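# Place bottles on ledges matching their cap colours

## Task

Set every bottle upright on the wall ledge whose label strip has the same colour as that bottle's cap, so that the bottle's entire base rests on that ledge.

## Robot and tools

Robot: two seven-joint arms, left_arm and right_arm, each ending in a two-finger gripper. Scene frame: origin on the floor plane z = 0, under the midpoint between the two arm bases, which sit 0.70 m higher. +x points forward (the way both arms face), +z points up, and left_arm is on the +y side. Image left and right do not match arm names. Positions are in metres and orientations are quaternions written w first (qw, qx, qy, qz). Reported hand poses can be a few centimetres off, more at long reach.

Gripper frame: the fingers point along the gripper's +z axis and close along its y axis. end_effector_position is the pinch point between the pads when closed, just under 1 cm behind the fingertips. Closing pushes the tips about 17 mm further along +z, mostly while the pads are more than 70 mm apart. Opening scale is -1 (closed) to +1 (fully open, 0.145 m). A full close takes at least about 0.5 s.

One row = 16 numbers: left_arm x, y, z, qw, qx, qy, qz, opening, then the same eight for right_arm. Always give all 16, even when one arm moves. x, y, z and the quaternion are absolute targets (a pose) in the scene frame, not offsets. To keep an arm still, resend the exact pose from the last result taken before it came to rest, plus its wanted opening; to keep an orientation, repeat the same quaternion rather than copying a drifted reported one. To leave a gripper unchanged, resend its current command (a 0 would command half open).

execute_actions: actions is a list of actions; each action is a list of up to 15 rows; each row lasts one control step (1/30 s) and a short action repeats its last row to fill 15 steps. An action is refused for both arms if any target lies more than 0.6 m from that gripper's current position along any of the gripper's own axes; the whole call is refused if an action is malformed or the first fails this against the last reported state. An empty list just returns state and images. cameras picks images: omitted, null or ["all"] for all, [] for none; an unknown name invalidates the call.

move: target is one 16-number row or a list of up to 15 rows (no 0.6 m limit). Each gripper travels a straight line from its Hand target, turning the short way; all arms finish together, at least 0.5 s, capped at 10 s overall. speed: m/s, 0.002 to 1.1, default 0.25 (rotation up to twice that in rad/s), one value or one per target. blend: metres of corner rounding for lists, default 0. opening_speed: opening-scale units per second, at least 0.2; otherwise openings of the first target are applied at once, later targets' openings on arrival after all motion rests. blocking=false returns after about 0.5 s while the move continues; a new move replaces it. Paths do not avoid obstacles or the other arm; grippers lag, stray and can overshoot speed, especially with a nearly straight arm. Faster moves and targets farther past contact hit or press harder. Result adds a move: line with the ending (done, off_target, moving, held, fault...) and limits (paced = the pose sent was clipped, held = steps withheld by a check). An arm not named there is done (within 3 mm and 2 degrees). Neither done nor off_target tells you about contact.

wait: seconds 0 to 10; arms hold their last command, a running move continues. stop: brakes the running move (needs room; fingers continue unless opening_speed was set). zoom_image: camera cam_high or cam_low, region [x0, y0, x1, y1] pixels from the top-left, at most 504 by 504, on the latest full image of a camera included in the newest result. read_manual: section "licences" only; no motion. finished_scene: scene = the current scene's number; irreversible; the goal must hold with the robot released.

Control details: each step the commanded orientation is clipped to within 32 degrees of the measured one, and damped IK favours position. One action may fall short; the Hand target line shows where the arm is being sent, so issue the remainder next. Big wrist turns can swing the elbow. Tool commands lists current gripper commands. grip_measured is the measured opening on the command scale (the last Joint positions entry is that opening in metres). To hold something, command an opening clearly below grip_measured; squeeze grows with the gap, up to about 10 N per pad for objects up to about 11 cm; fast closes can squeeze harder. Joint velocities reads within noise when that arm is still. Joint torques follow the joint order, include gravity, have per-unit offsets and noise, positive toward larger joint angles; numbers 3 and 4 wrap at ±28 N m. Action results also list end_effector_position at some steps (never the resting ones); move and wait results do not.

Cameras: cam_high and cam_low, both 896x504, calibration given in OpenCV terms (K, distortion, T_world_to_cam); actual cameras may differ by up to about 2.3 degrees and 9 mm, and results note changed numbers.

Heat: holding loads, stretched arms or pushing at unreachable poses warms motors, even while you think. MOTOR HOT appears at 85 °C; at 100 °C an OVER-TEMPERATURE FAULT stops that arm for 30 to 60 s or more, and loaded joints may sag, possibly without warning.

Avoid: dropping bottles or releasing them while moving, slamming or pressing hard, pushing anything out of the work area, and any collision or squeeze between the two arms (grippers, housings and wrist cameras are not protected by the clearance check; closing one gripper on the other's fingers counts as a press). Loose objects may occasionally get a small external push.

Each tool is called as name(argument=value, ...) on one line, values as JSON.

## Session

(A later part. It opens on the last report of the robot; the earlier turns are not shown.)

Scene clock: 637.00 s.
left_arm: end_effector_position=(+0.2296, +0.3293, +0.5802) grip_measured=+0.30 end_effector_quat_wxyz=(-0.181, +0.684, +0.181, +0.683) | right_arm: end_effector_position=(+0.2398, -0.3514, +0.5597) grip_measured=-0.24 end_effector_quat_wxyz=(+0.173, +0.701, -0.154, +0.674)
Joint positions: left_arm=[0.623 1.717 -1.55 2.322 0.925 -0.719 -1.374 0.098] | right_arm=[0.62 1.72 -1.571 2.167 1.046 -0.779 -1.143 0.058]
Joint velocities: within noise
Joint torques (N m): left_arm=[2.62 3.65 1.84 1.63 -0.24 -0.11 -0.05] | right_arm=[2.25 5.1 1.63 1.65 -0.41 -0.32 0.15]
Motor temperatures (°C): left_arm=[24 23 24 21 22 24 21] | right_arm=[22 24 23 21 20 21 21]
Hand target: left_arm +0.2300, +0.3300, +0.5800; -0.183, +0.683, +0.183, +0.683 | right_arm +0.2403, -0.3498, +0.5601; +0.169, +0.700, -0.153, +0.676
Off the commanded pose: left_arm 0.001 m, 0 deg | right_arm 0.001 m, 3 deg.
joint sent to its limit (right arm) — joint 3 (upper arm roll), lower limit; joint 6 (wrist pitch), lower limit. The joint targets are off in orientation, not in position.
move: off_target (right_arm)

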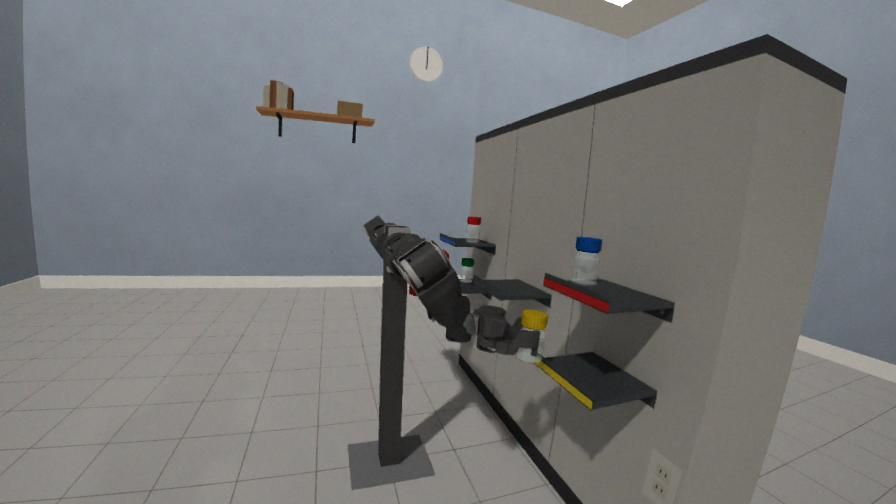

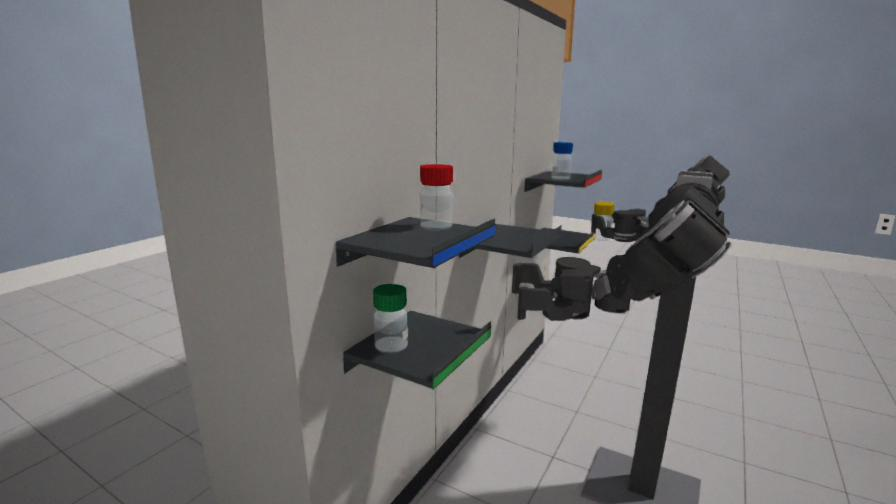

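move(target=[[0.23,0.33,0.58,-0.183,0.683,0.183,0.683,0.3,0.27,-0.363,0.572,0.153,0.6903,-0.153,0.6903,-0.6],[0.23,0.33,0.58,-0.183,0.683,0.183,0.683,0.3,0.385,-0.417,0.565,0.153,0.6903,-0.153,0.6903,-0.6]], speed=0.12, blend=[0.02,0])

zoom_image(camera="cam_high", region=[500, 260, 680, 420])

zoom_image(camera="cam_low", region=[500, 130, 660, 260])

Scene clock: 650.70 s.
left_arm: end_effector_position=(+0.2296, +0.3293, +0.5802) grip_measured=+0.30 end_effector_quat_wxyz=(-0.181, +0.684, +0.181, +0.683) | right_arm: end_effector_position=(+0.3840, -0.4173, +0.5614) grip_measured=-0.24 end_effector_quat_wxyz=(+0.155, +0.694, -0.154, +0.686)
Joint positions: left_arm=[0.623 1.717 -1.55 2.322 0.925 -0.719 -1.374 0.098] | right_arm=[0.938 1.31 -1.419 1.399 1.49 -0.47 -0.536 0.058]
Joint velocities: within noise
Joint torques (N m): left_arm=[2.62 3.68 1.84 1.63 -0.23 -0.11 -0.05] | right_arm=[5.39 4.89 4.71 0.62 -0.25 -0.5 0.19]
Motor temperatures (°C): left_arm=[24 23 24 21 22 24 21] | right_arm=[22 24 23 20 20 21 21]
Hand target: left_arm +0.2300, +0.3300, +0.5800; -0.183, +0.683, +0.183, +0.683 | right_arm +0.3850, -0.4170, +0.5650; +0.153, +0.690, -0.153, +0.690
Off the commanded pose: left_arm 0.001 m, 0 deg | right_arm 0.004 m, 1 deg.
move: off_target (right_arm); blend cut to 0.0173 m at target 1

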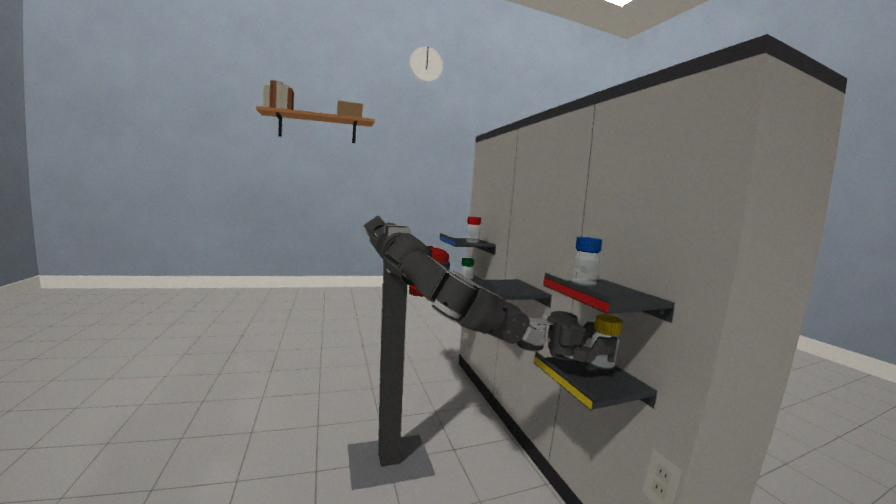

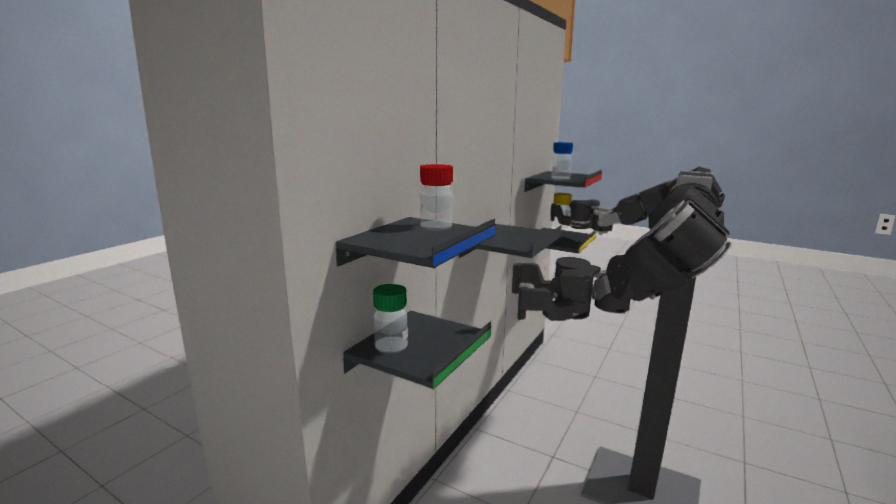

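Scaled by 2.800 from the camera's 896x504 image, which has a finer 1280x720 frame.

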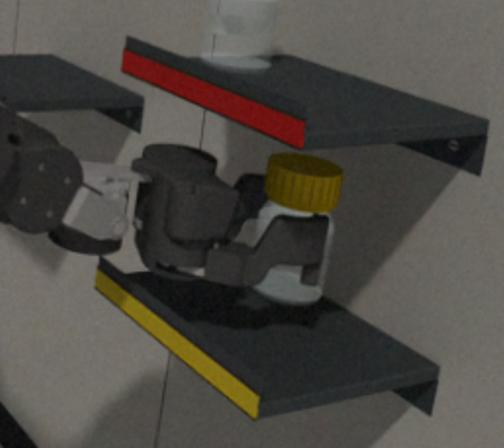

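Scaled by 3.150 from the camera's 896x504 image, which has a finer 1280x720 frame.

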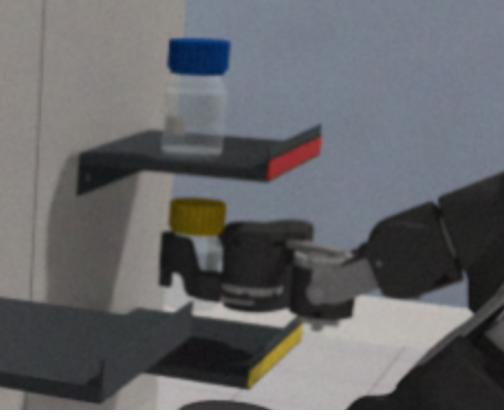

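move(target=[[0.23,0.33,0.58,-0.183,0.683,0.183,0.683,0.3,0.385,-0.417,0.545,0.153,0.6903,-0.153,0.6903,-0.6],[0.23,0.33,0.58,-0.183,0.683,0.183,0.683,0.3,0.385,-0.417,0.530,0.153,0.6903,-0.153,0.6903,-0.6]], speed=0.04)

zoom_image(camera="cam_high", region=[500, 260, 680, 420])

Scene clock: 657.60 s.
left_arm: end_effector_position=(+0.2296, +0.3293, +0.5802) grip_measured=+0.30 end_effector_quat_wxyz=(-0.181, +0.684, +0.181, +0.683) | right_arm: end_effector_position=(+0.3847, -0.4186, +0.5307) grip_measured=-0.24 end_effector_quat_wxyz=(+0.156, +0.691, -0.155, +0.689)
Joint positions: left_arm=[0.623 1.717 -1.55 2.322 0.925 -0.719 -1.374 0.098] | right_arm=[0.853 1.227 -1.419 1.287 1.482 -0.567 -0.511 0.058]
Joint velocities: within noise
Joint torques (N m): left_arm=[2.62 3.65 1.84 1.63 -0.23 -0.11 -0.05] | right_arm=[3.92 4.23 3.6 0.43 -0.16 -0.65 0.21]
Motor temperatures (°C): left_arm=[23 23 24 21 22 24 21] | right_arm=[22 24 23 20 20 21 21]
Hand target: left_arm +0.2300, +0.3300, +0.5800; -0.183, +0.683, +0.183, +0.683 | right_arm +0.3850, -0.4169, +0.5300; +0.153, +0.690, -0.153, +0.690
Off the commanded pose: left_arm 0.001 m, 0 deg | right_arm 0.002 m, 0 deg.
move: done

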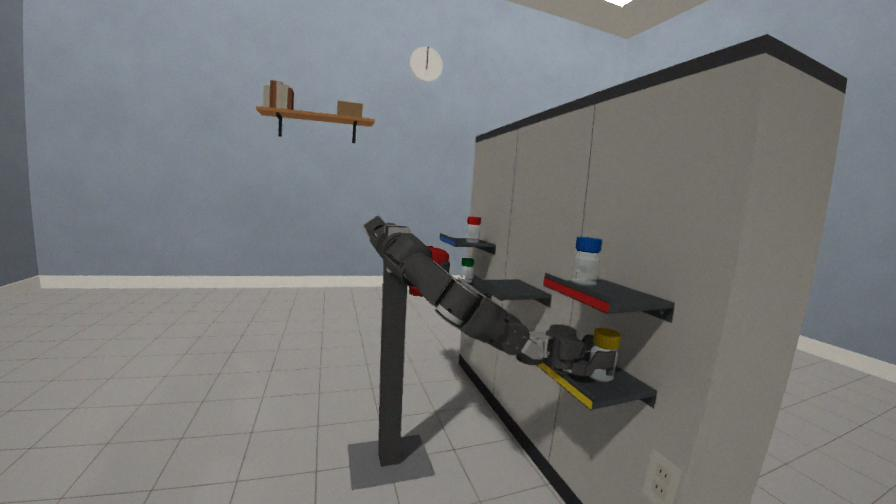

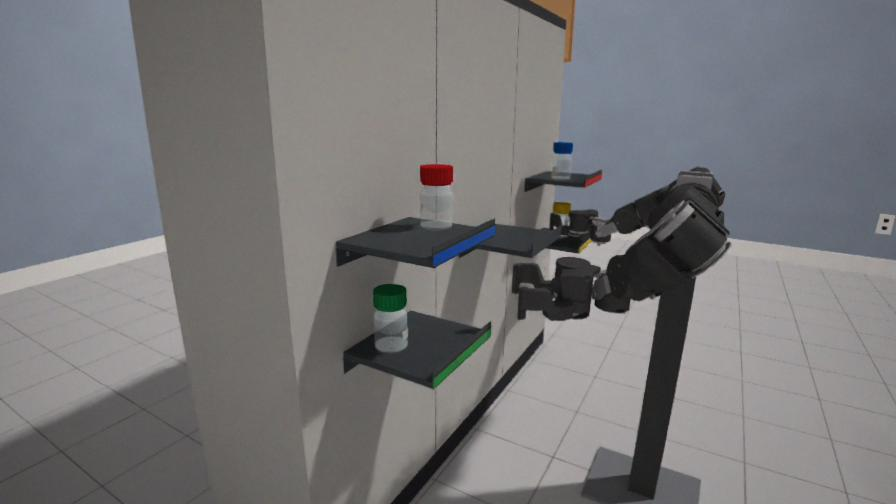

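Scaled by 2.800 from the camera's 896x504 image, which has a finer 1280x720 frame.

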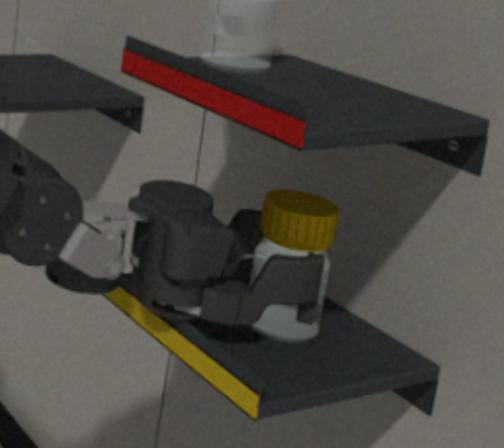

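move(target=[[0.23,0.33,0.58,-0.183,0.683,0.183,0.683,0.3,0.385,-0.417,0.518,0.153,0.6903,-0.153,0.6903,-0.6]], speed=0.03)

zoom_image(camera="cam_high", region=[500, 260, 680, 420])

Scene clock: 662.53 s.
left_arm: end_effector_position=(+0.2296, +0.3293, +0.5802) grip_measured=+0.30 end_effector_quat_wxyz=(-0.181, +0.684, +0.181, +0.683) | right_arm: end_effector_position=(+0.3864, -0.4224, +0.5351) grip_measured=-0.24 end_effector_quat_wxyz=(+0.158, +0.672, -0.157, +0.707)
Joint positions: left_arm=[0.623 1.717 -1.55 2.322 0.925 -0.719 -1.374 0.098] | right_arm=[0.846 1.208 -1.415 1.247 1.474 -0.624 -0.502 0.058]
Joint velocities: within noise
Joint torques (N m): left_arm=[2.62 3.65 1.84 1.62 -0.24 -0.11 -0.05] | right_arm=[0.83 1.46 0.68 0.17 0.27 0.05 0.27]
Motor temperatures (°C): left_arm=[23 23 24 21 22 24 21] | right_arm=[22 24 23 20 20 21 21]
Hand target: left_arm +0.2300, +0.3300, +0.5800; -0.183, +0.683, +0.183, +0.683 | right_arm +0.3844, -0.4168, +0.5182; +0.153, +0.690, -0.153, +0.690
Off the commanded pose: left_arm 0.001 m, 0 deg | right_arm 0.018 m, 3 deg.
move: off_target (right_arm)

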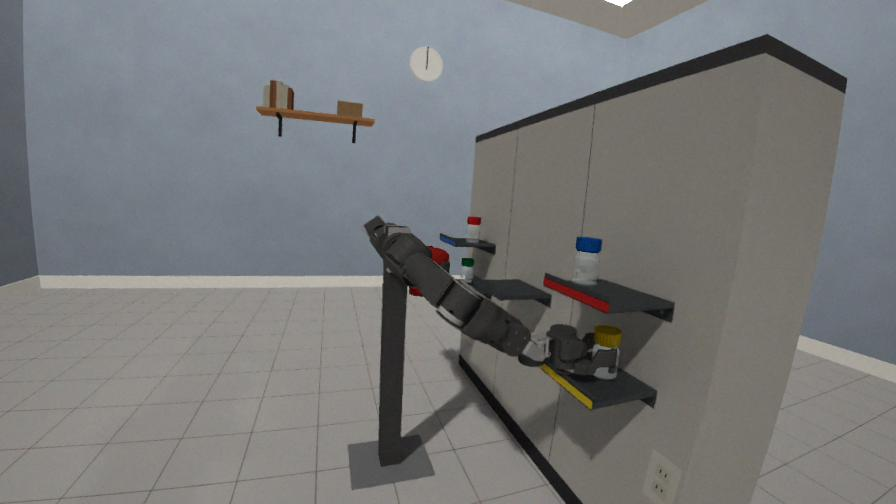

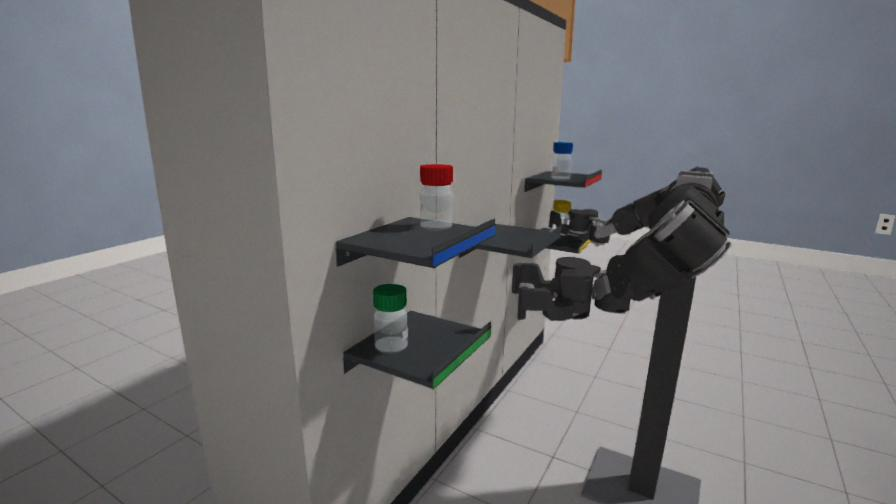

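Scaled by 2.800 from the camera's 896x504 image, which has a finer 1280x720 frame.

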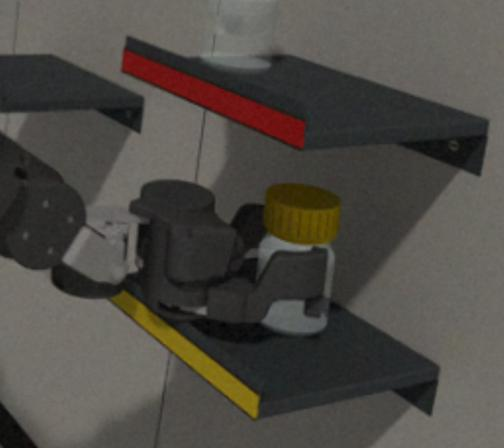

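move(target=[[0.23,0.33,0.58,-0.183,0.683,0.183,0.683,0.3,0.385,-0.418,0.530,0.153,0.6903,-0.153,0.6903,-0.6],[0.23,0.33,0.58,-0.183,0.683,0.183,0.683,0.3,0.385,-0.418,0.530,0.153,0.6903,-0.153,0.6903,0.1]], speed=0.03, opening_speed=0.4)

zoom_image(camera="cam_high", region=[500, 260, 680, 420])

Scene clock: 677.07 s.
left_arm: end_effector_position=(+0.2296, +0.3293, +0.5802) grip_measured=+0.30 end_effector_quat_wxyz=(-0.181, +0.684, +0.181, +0.683) | right_arm: end_effector_position=(+0.3854, -0.4179, +0.5316) grip_measured=+0.10 end_effector_quat_wxyz=(+0.154, +0.688, -0.151, +0.693)
Joint positions: left_arm=[0.623 1.717 -1.55 2.322 0.925 -0.719 -1.374 0.098] | right_arm=[0.848 1.225 -1.415 1.281 1.477 -0.578 -0.502 0.083]
Joint velocities: within noise
Joint torques (N m): left_arm=[2.6 3.68 1.84 1.62 -0.24 -0.11 -0.05] | right_arm=[4.36 5.1 3.59 0.68 0.09 -0.3 0.06]
Motor temperatures (°C): left_arm=[23 23 24 21 22 24 21] | right_arm=[21 24 23 20 20 21 21]
Hand target: left_arm +0.2300, +0.3300, +0.5800; -0.183, +0.683, +0.183, +0.683 | right_arm +0.3850, -0.4180, +0.5300; +0.153, +0.690, -0.153, +0.690
Off the commanded pose: left_arm 0.001 m, 0 deg | right_arm 0.002 m, 0 deg.
move: done

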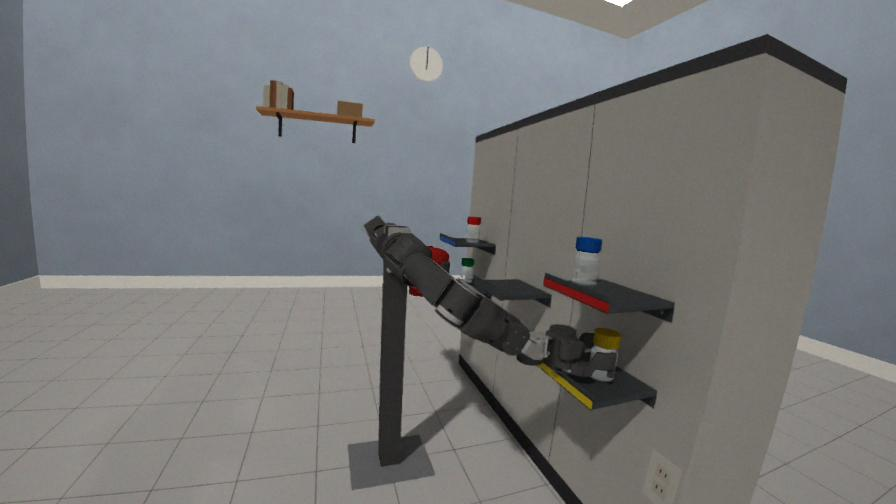

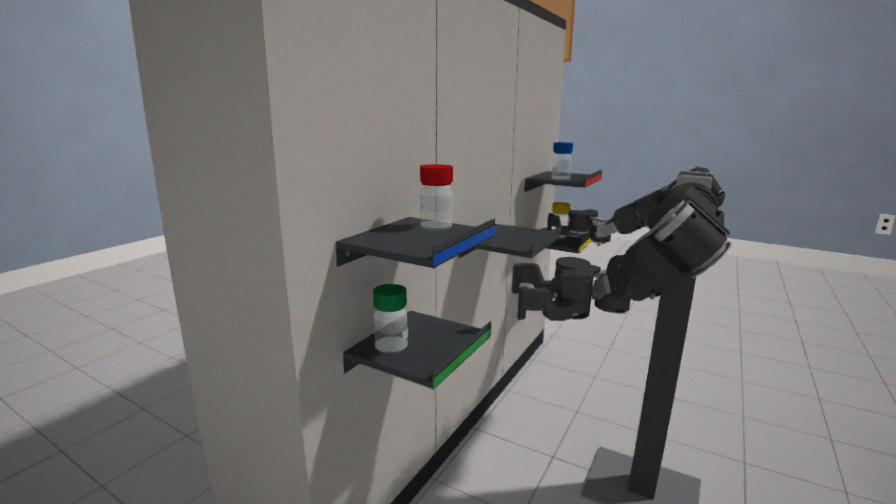

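Scaled by 2.800 from the camera's 896x504 image, which has a finer 1280x720 frame.

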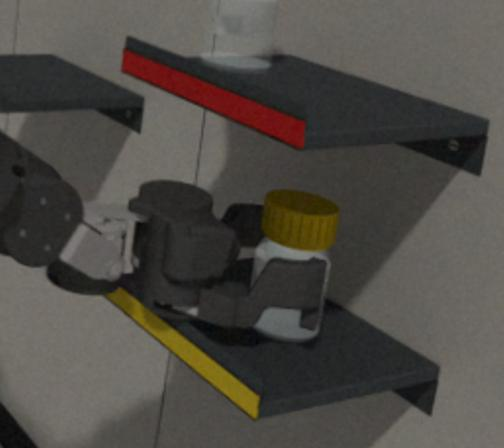

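move(target=[[0.24,0.325,0.70,-0.0923,0.701,0.0923,0.701,0.5,0.35,-0.398,0.535,0.153,0.6903,-0.153,0.6903,0.2],[0.24,0.325,0.735,-0.0923,0.701,0.0923,0.701,0.5,0.25,-0.345,0.56,0.153,0.6903,-0.153,0.6903,0.4],[0.24,0.325,0.735,-0.0923,0.701,0.0923,0.701,0.5,0.24,-0.425,0.76,0.074,0.703,-0.074,0.703,0.4]], speed=0.15, opening_speed=0.5)

zoom_image(camera="cam_high", region=[500, 260, 680, 420])

zoom_image(camera="cam_low", region=[360, 120, 620, 320])

Scene clock: 731.30 s.
left_arm: end_effector_position=(+0.2412, +0.3251, +0.7358) grip_measured=+0.50 end_effector_quat_wxyz=(-0.158, +0.550, +0.122, +0.811) | right_arm: end_effector_position=(+0.2456, -0.4259, +0.7602) grip_measured=+0.40 end_effector_quat_wxyz=(+0.072, +0.756, -0.088, +0.645)
Joint positions: left_arm=[1.352 2.011 -1.558 2.432 1.203 -0.452 -0.926 0.112] | right_arm=[1.988 1.996 -1.349 1.819 1.553 0.783 -0.028 0.105]
Joint velocities: within noise
Joint torques (N m): left_arm=[0.75 1.17 1.73 0.61 -0.26 -0.47 0.04] | right_arm=[0.54 -2.86 4.56 0.4 0.03 -0.47 0.2]
Motor temperatures (°C): left_arm=[23 23 24 21 22 24 21] | right_arm=[22 24 24 20 20 20 21]
Hand target: left_arm +0.2413, +0.3252, +0.7348; -0.157, +0.550, +0.122, +0.811 | right_arm +0.2448, -0.4260, +0.7617; +0.072, +0.754, -0.087, +0.647
Off the commanded pose: left_arm 0.001 m, 23 deg | right_arm 0.006 m, 9 deg.
joint read past its limit (left arm) — joint 2 (shoulder roll), upper limit; joint 4 (elbow), upper limit, where the elbow is as bent as it goes.
joint read past its limit (right arm) — joint 1 (shoulder pitch), upper limit.
joint sent to its limit (left arm) — joint 2 (shoulder roll), upper limit; joint 4 (elbow), upper limit, where the elbow is as bent as it goes. The joint targets are off in orientation, not in position.
joint sent to its limit (right arm) — joint 1 (shoulder pitch), upper limit; joint 2 (shoulder roll), upper limit. The joint targets are off in position and orientation.
move: off_target (left_arm, right_arm); limits=paced

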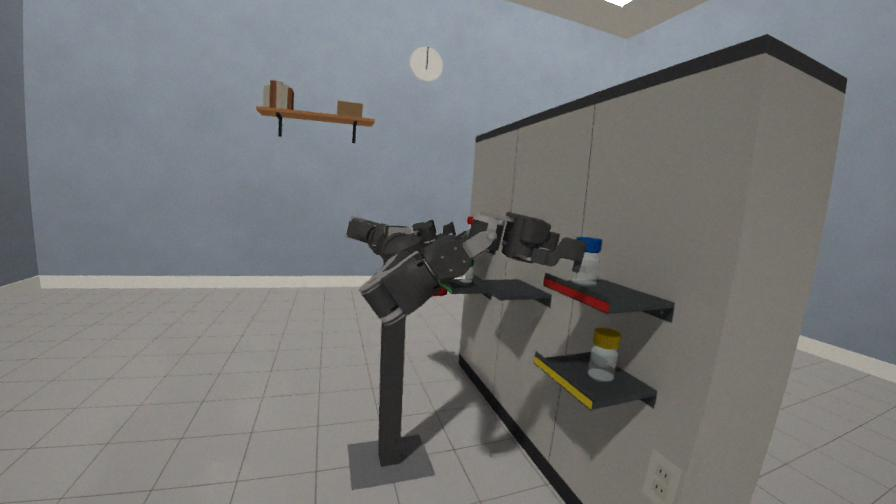

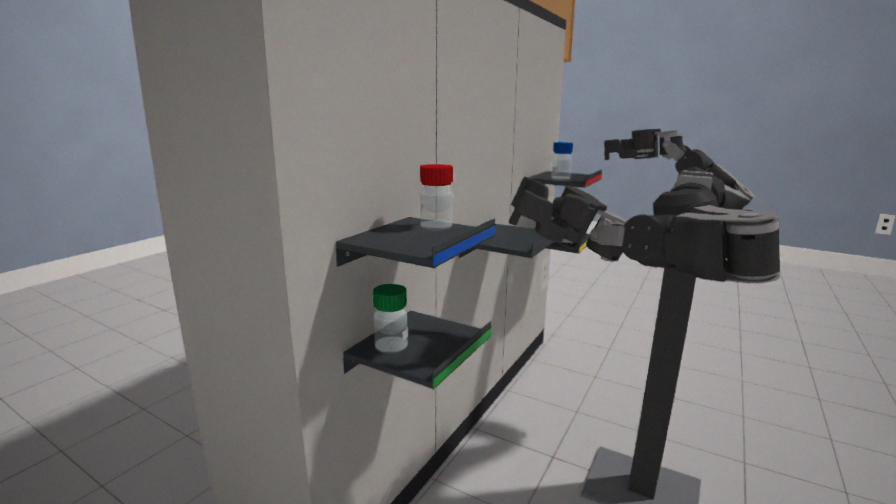

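Scaled by 2.800 from the camera's 896x504 image, which has a finer 1280x720 frame.

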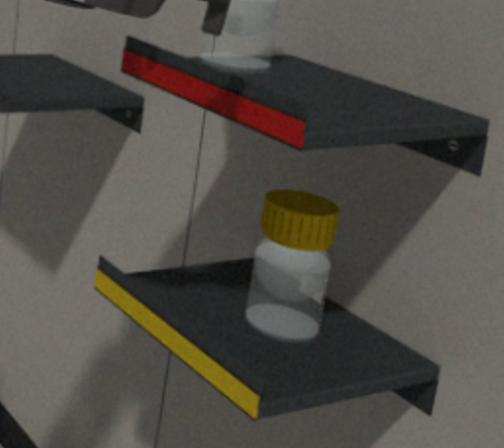

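Scaled by 1.938 from the camera's 896x504 image, which has a finer 1280x720 frame.

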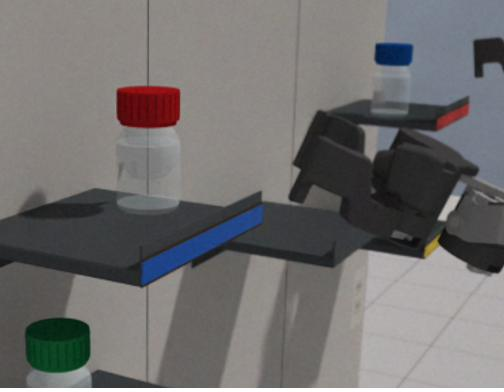

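move(target=[[0.23,0.33,0.60,-0.183,0.683,0.183,0.683,0.5,0.24,-0.35,0.60,0.153,0.6903,-0.153,0.6903,0.4],[0.30,0.345,0.745,-0.0923,0.701,0.0923,0.701,0.5,0.24,-0.35,0.60,0.153,0.6903,-0.153,0.6903,0.4]], speed=0.2)

zoom_image(camera="cam_low", region=[360, 120, 620, 320])

Scene clock: 770.53 s.
left_arm: end_effector_position=(+0.2998, +0.3452, +0.7465) grip_measured=+0.50 end_effector_quat_wxyz=(-0.110, +0.685, +0.071, +0.717) | right_arm: end_effector_position=(+0.2405, -0.3497, +0.6008) grip_measured=+0.40 end_effector_quat_wxyz=(+0.153, +0.690, -0.151, +0.691)
Joint positions: left_arm=[1.844 1.844 -1.562 2.132 1.584 0.249 -0.537 0.112] | right_arm=[0.766 1.879 -1.571 2.268 1.192 -0.729 -0.969 0.105]
Joint velocities: within noise
Joint torques (N m): left_arm=[3.18 -1.2 2.14 -0.34 -0.06 -0.48 0.2] | right_arm=[1.04 4.18 1.95 1.1 -0.33 -0.35 -0.16]
Motor temperatures (°C): left_arm=[22 22 24 21 22 24 21] | right_arm=[21 24 24 19 20 21 21]
Hand target: left_arm +0.3000, +0.3451, +0.7449; -0.108, +0.687, +0.070, +0.715 | right_arm +0.2400, -0.3500, +0.6000; +0.153, +0.690, -0.153, +0.690
Off the commanded pose: left_arm 0.002 m, 4 deg | right_arm 0.001 m, 0 deg.
joint sent to its limit (left arm) — joint 3 (upper arm roll), lower limit; joint 5 (forearm roll), upper limit. The joint targets are off in orientation, not in position.
move: off_target (left_arm); limits=paced

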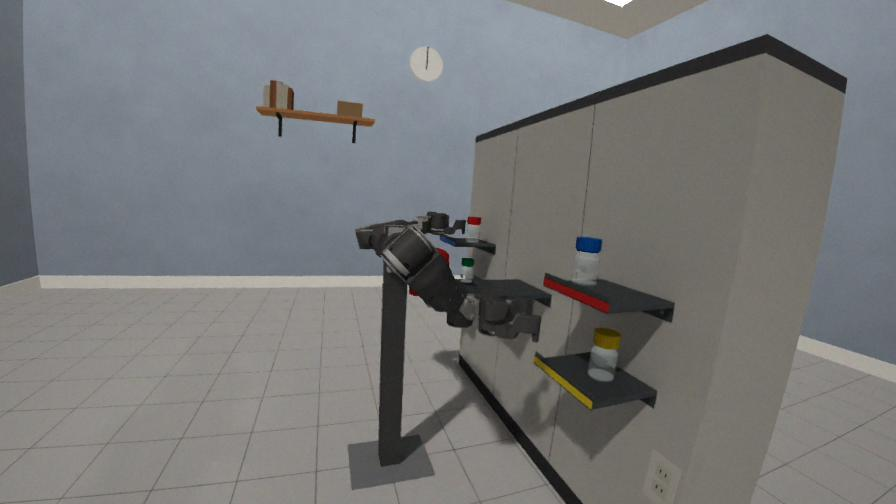

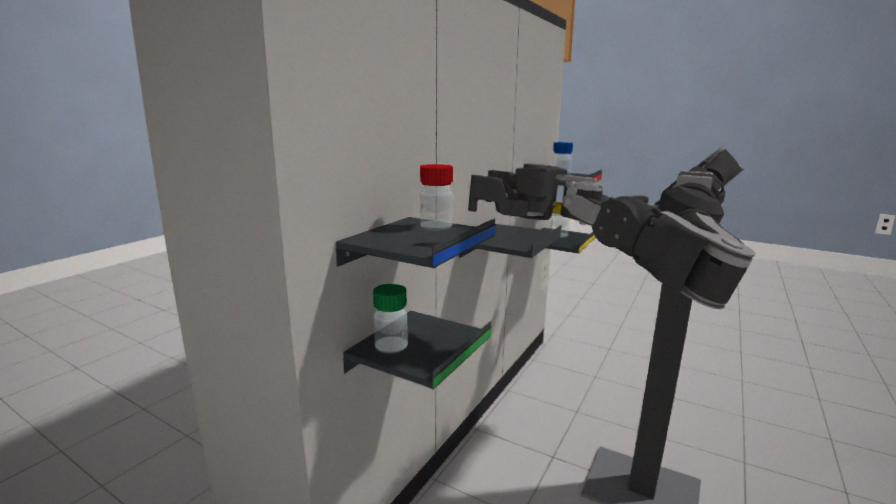

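Scaled by 1.938 from the camera's 896x504 image, which has a finer 1280x720 frame.

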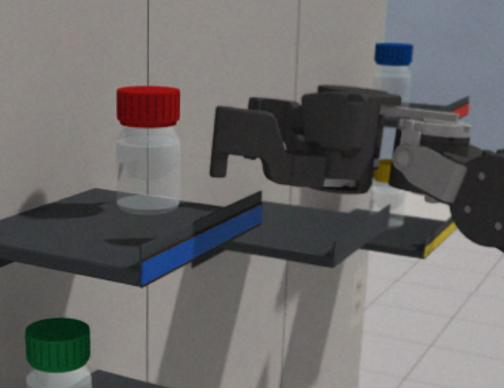

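move(target=[[0.355,0.357,0.738,-0.0923,0.701,0.0923,0.701,0.5,0.24,-0.35,0.60,0.153,0.6903,-0.153,0.6903,0.4]], speed=0.1)

zoom_image(camera="cam_low", region=[360, 120, 560, 280])

zoom_image(camera="cam_high", region=[400, 180, 540, 300])

Scene clock: 780.17 s.
left_arm: end_effector_position=(+0.3547, +0.3575, +0.7403) grip_measured=+0.50 end_effector_quat_wxyz=(-0.104, +0.692, +0.081, +0.710) | right_arm: end_effector_position=(+0.2405, -0.3497, +0.6008) grip_measured=+0.40 end_effector_quat_wxyz=(+0.153, +0.690, -0.151, +0.691)
Joint positions: left_arm=[1.758 1.603 -1.562 1.876 1.584 0.178 -0.533 0.112] | right_arm=[0.766 1.879 -1.571 2.268 1.192 -0.729 -0.969 0.105]
Joint velocities: within noise
Joint torques (N m): left_arm=[4.18 -0.86 2.58 0.18 -0.06 -0.65 0.19] | right_arm=[0.94 4.18 1.95 1.18 -0.34 -0.38 -0.17]
Motor temperatures (°C): left_arm=[22 22 24 21 22 24 21] | right_arm=[21 24 24 19 20 21 21]
Hand target: left_arm +0.3550, +0.3571, +0.7379; -0.102, +0.694, +0.080, +0.708 | right_arm +0.2400, -0.3500, +0.6000; +0.153, +0.690, -0.153, +0.690
Off the commanded pose: left_arm 0.002 m, 2 deg | right_arm 0.001 m, 0 deg.
joint sent to its limit (left arm) — joint 3 (upper arm roll), lower limit; joint 5 (forearm roll), upper limit. The joint targets still meet the commanded pose.
move: done

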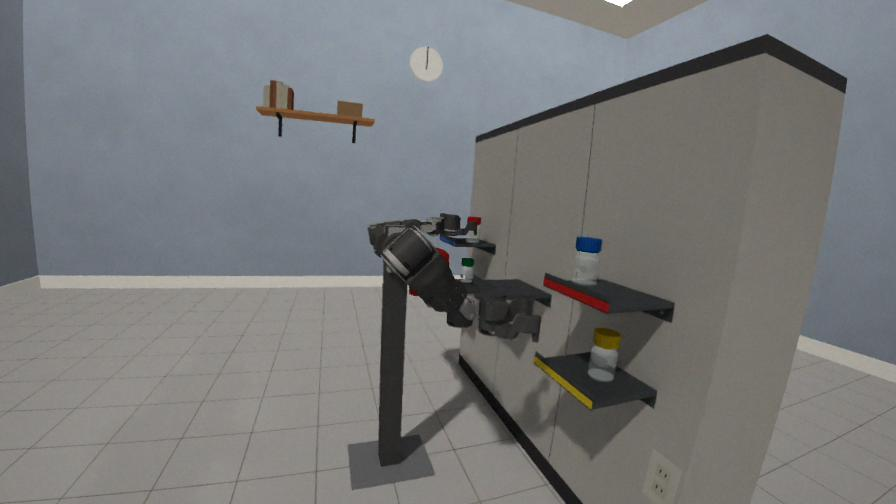

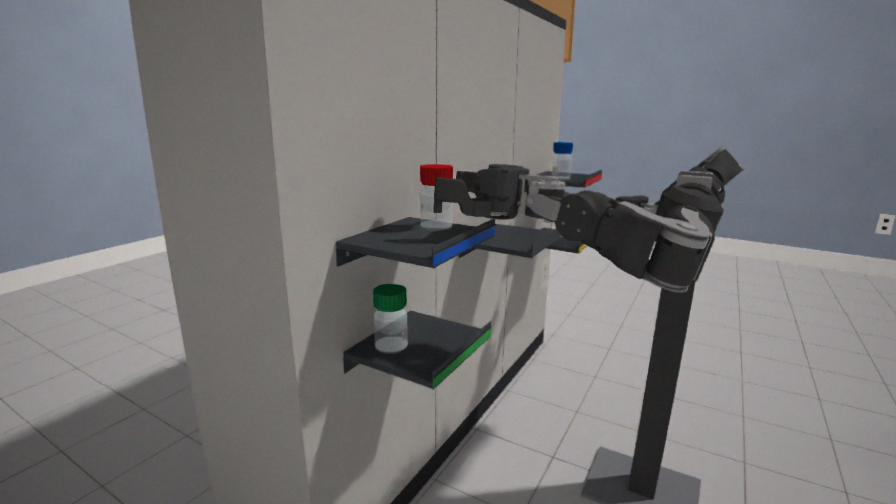

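Scaled by 2.520 from the camera's 896x504 image, which has a finer 1280x720 frame.

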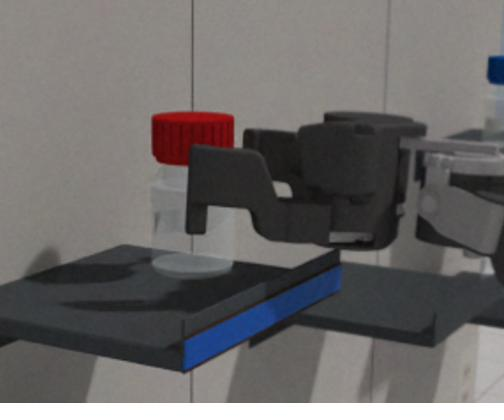

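Scaled by 3.600 from the camera's 896x504 image, which has a finer 1280x720 frame.

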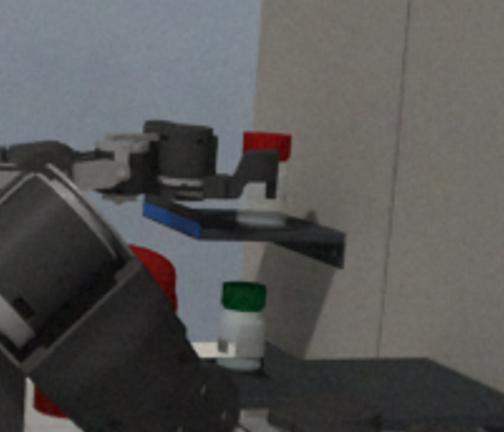

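move(target=[[0.367,0.36,0.738,-0.0923,0.701,0.0923,0.701,0.5,0.24,-0.35,0.60,0.153,0.6903,-0.153,0.6903,0.4],[0.367,0.36,0.738,-0.0923,0.701,0.0923,0.701,-0.6,0.24,-0.35,0.60,0.153,0.6903,-0.153,0.6903,0.4]], speed=0.1, opening_speed=0.7)

zoom_image(camera="cam_low", region=[360, 120, 560, 280])

Scene clock: 791.87 s.
left_arm: end_effector_position=(+0.3669, +0.3600, +0.7382) grip_measured=-0.27 end_effector_quat_wxyz=(-0.100, +0.697, +0.084, +0.705) | right_arm: end_effector_position=(+0.2405, -0.3497, +0.6008) grip_measured=+0.40 end_effector_quat_wxyz=(+0.153, +0.690, -0.151, +0.691)
Joint positions: left_arm=[1.145 1.549 -0.949 1.813 1.584 0.191 -0.52 0.055] | right_arm=[0.766 1.879 -1.571 2.268 1.192 -0.729 -0.969 0.105]
Joint velocities: within noise
Joint torques (N m): left_arm=[4.63 2.2 4.04 0.03 -0.06 -0.56 -0.07] | right_arm=[1.07 4.13 1.89 1.09 -0.34 -0.34 -0.14]
Motor temperatures (°C): left_arm=[23 22 25 21 22 24 21] | right_arm=[21 24 24 19 20 21 21]
Hand target: left_arm +0.3672, +0.3600, +0.7380; -0.100, +0.697, +0.086, +0.705 | right_arm +0.2400, -0.3500, +0.6000; +0.153, +0.690, -0.153, +0.690
Off the commanded pose: left_arm 0.000 m, 1 deg | right_arm 0.001 m, 0 deg.
joint sent to its limit (left arm) — joint 5 (forearm roll), upper limit. The joint targets still meet the commanded pose.
move: done

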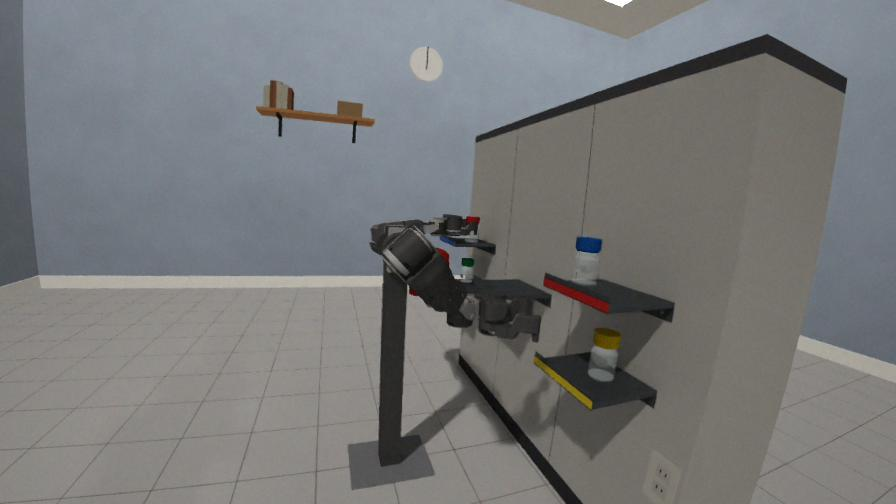

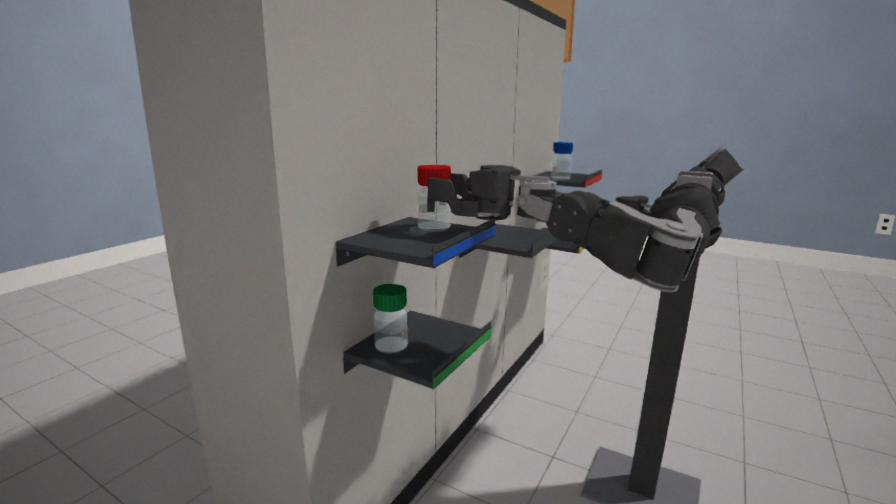

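Scaled by 2.520 from the camera's 896x504 image, which has a finer 1280x720 frame.

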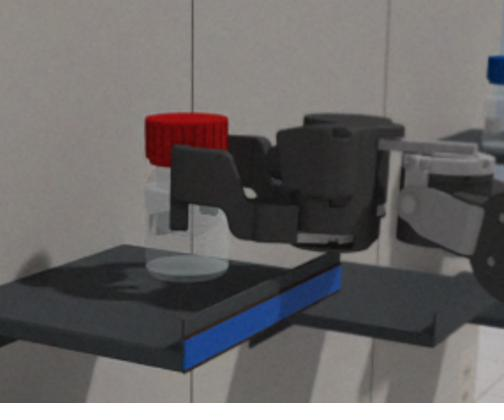

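move(target=[[0.367,0.36,0.738,-0.0923,0.701,0.0923,0.701,0.0,0.24,-0.35,0.60,0.153,0.6903,-0.153,0.6903,0.4],[0.378,0.363,0.735,-0.0923,0.701,0.0923,0.701,0.0,0.24,-0.35,0.60,0.153,0.6903,-0.153,0.6903,0.4],[0.378,0.363,0.735,-0.0923,0.701,0.0923,0.701,-0.7,0.24,-0.35,0.60,0.153,0.6903,-0.153,0.6903,0.4],[0.378,0.363,0.775,-0.0923,0.701,0.0923,0.701,-0.7,0.24,-0.35,0.60,0.153,0.6903,-0.153,0.6903,0.4]], speed=0.1, opening_speed=0.7)

zoom_image(camera="cam_low", region=[360, 120, 560, 280])

Scene clock: 806.40 s.
left_arm: end_effector_position=(+0.3777, +0.3623, +0.7747) grip_measured=-0.24 end_effector_quat_wxyz=(-0.090, +0.703, +0.090, +0.700) | right_arm: end_effector_position=(+0.2405, -0.3497, +0.6008) grip_measured=+0.40 end_effector_quat_wxyz=(+0.153, +0.690, -0.151, +0.691)
Joint positions: left_arm=[0.949 1.359 -0.457 1.703 1.506 0.516 -0.513 0.058] | right_arm=[0.766 1.879 -1.571 2.268 1.192 -0.729 -0.969 0.105]
Joint velocities: within noise
Joint torques (N m): left_arm=[6 3.39 2.96 0.55 -0.23 -0.74 -0.05] | right_arm=[0.99 4.02 1.94 1.28 -0.32 -0.37 -0.18]
Motor temperatures (°C): left_arm=[23 22 26 21 22 24 21] | right_arm=[21 24 23 19 20 21 21]
Hand target: left_arm +0.3780, +0.3630, +0.7750; -0.092, +0.701, +0.092, +0.701 | right_arm +0.2400, -0.3500, +0.6000; +0.153, +0.690, -0.153, +0.690
Off the commanded pose: left_arm 0.001 m, 0 deg | right_arm 0.001 m, 0 deg.
move: done

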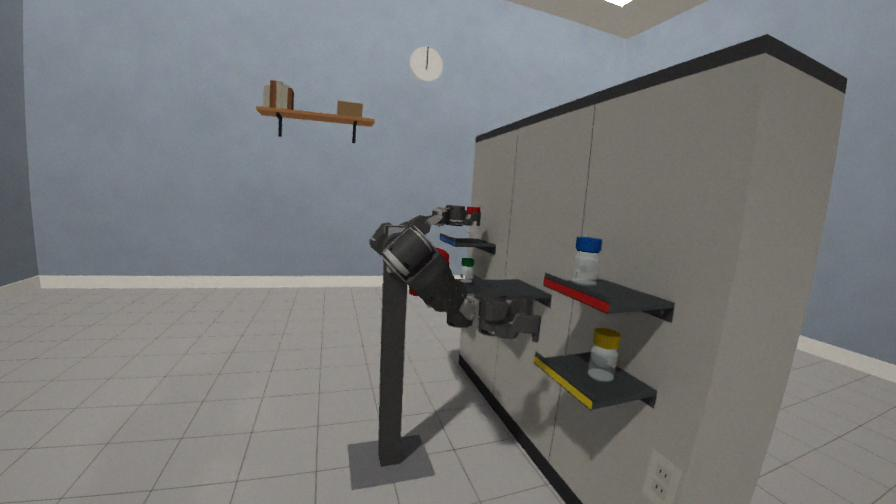

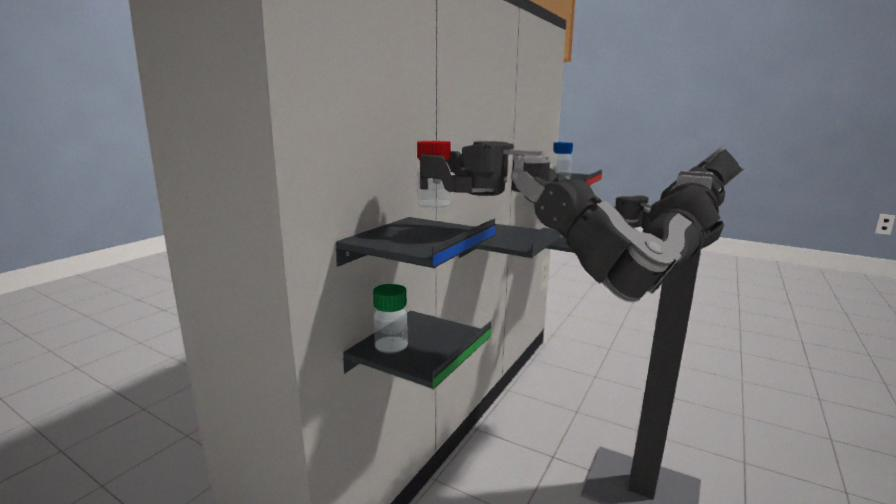

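Scaled by 2.520 from the camera's 896x504 image, which has a finer 1280x720 frame.

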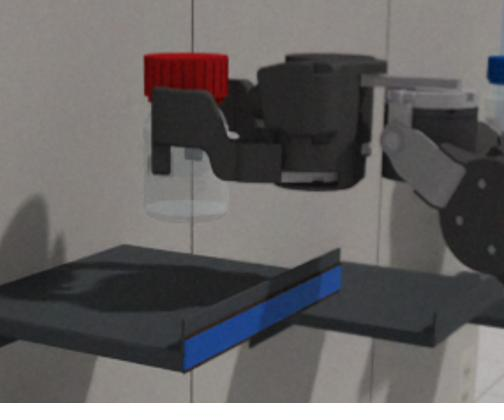

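move(target=[[0.30,0.30,0.78,-0.0616,0.7044,0.0616,0.7044,-0.7,0.24,-0.35,0.60,0.153,0.6903,-0.153,0.6903,0.4],[0.30,0.12,0.72,0,0.7071,0,0.7071,-0.7,0.24,-0.35,0.60,0.153,0.6903,-0.153,0.6903,0.4],[0.385,0.03,0.66,0,0.7071,0,0.7071,-0.7,0.24,-0.35,0.60,0.153,0.6903,-0.153,0.6903,0.4]], speed=0.15, blend=[0.03,0.03,0])

zoom_image(camera="cam_low", region=[460, 160, 600, 260])

Scene clock: 821.10 s.
left_arm: end_effector_position=(+0.3849, +0.0299, +0.6569) grip_measured=-0.24 end_effector_quat_wxyz=(-0.001, +0.712, +0.000, +0.702) | right_arm: end_effector_position=(+0.2405, -0.3497, +0.6008) grip_measured=+0.40 end_effector_quat_wxyz=(+0.153, +0.690, -0.151, +0.691)
Joint positions: left_arm=[0.895 0.286 -1.01 1.884 1.009 0.458 -1.28 0.058] | right_arm=[0.766 1.879 -1.571 2.268 1.192 -0.729 -0.969 0.105]
Joint velocities: within noise
Joint torques (N m): left_arm=[9.38 -0.41 2.18 3.07 -0.6 -0.42 0.2] | right_arm=[1.09 4.07 1.92 1.14 -0.33 -0.35 -0.16]
Motor temperatures (°C): left_arm=[24 22 26 21 22 24 21] | right_arm=[21 24 23 19 20 21 21]
Hand target: left_arm +0.3850, +0.0300, +0.6601; +0.000, +0.707, +0.000, +0.707 | right_arm +0.2400, -0.3500, +0.6000; +0.153, +0.690, -0.153, +0.690
Off the commanded pose: left_arm 0.003 m, 1 deg | right_arm 0.001 m, 0 deg.
move: done

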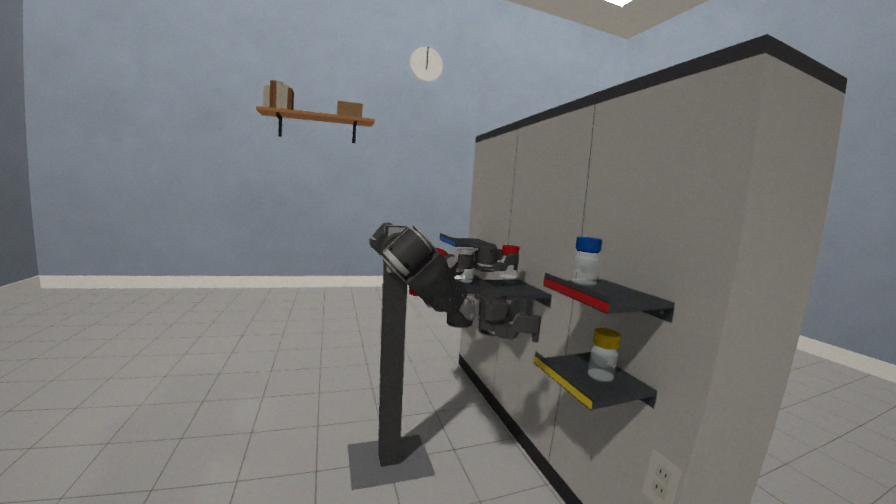

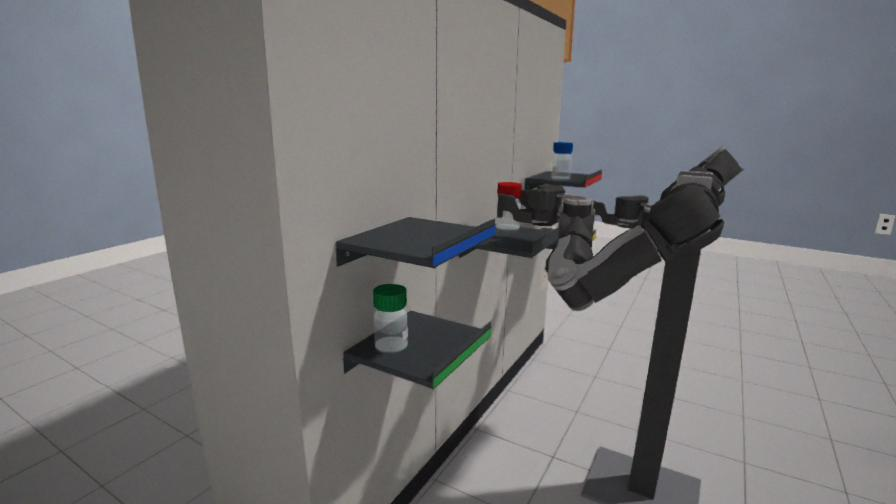

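Scaled by 3.600 from the camera's 896x504 image, which has a finer 1280x720 frame.

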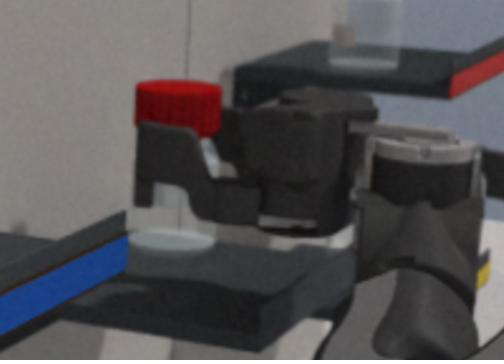

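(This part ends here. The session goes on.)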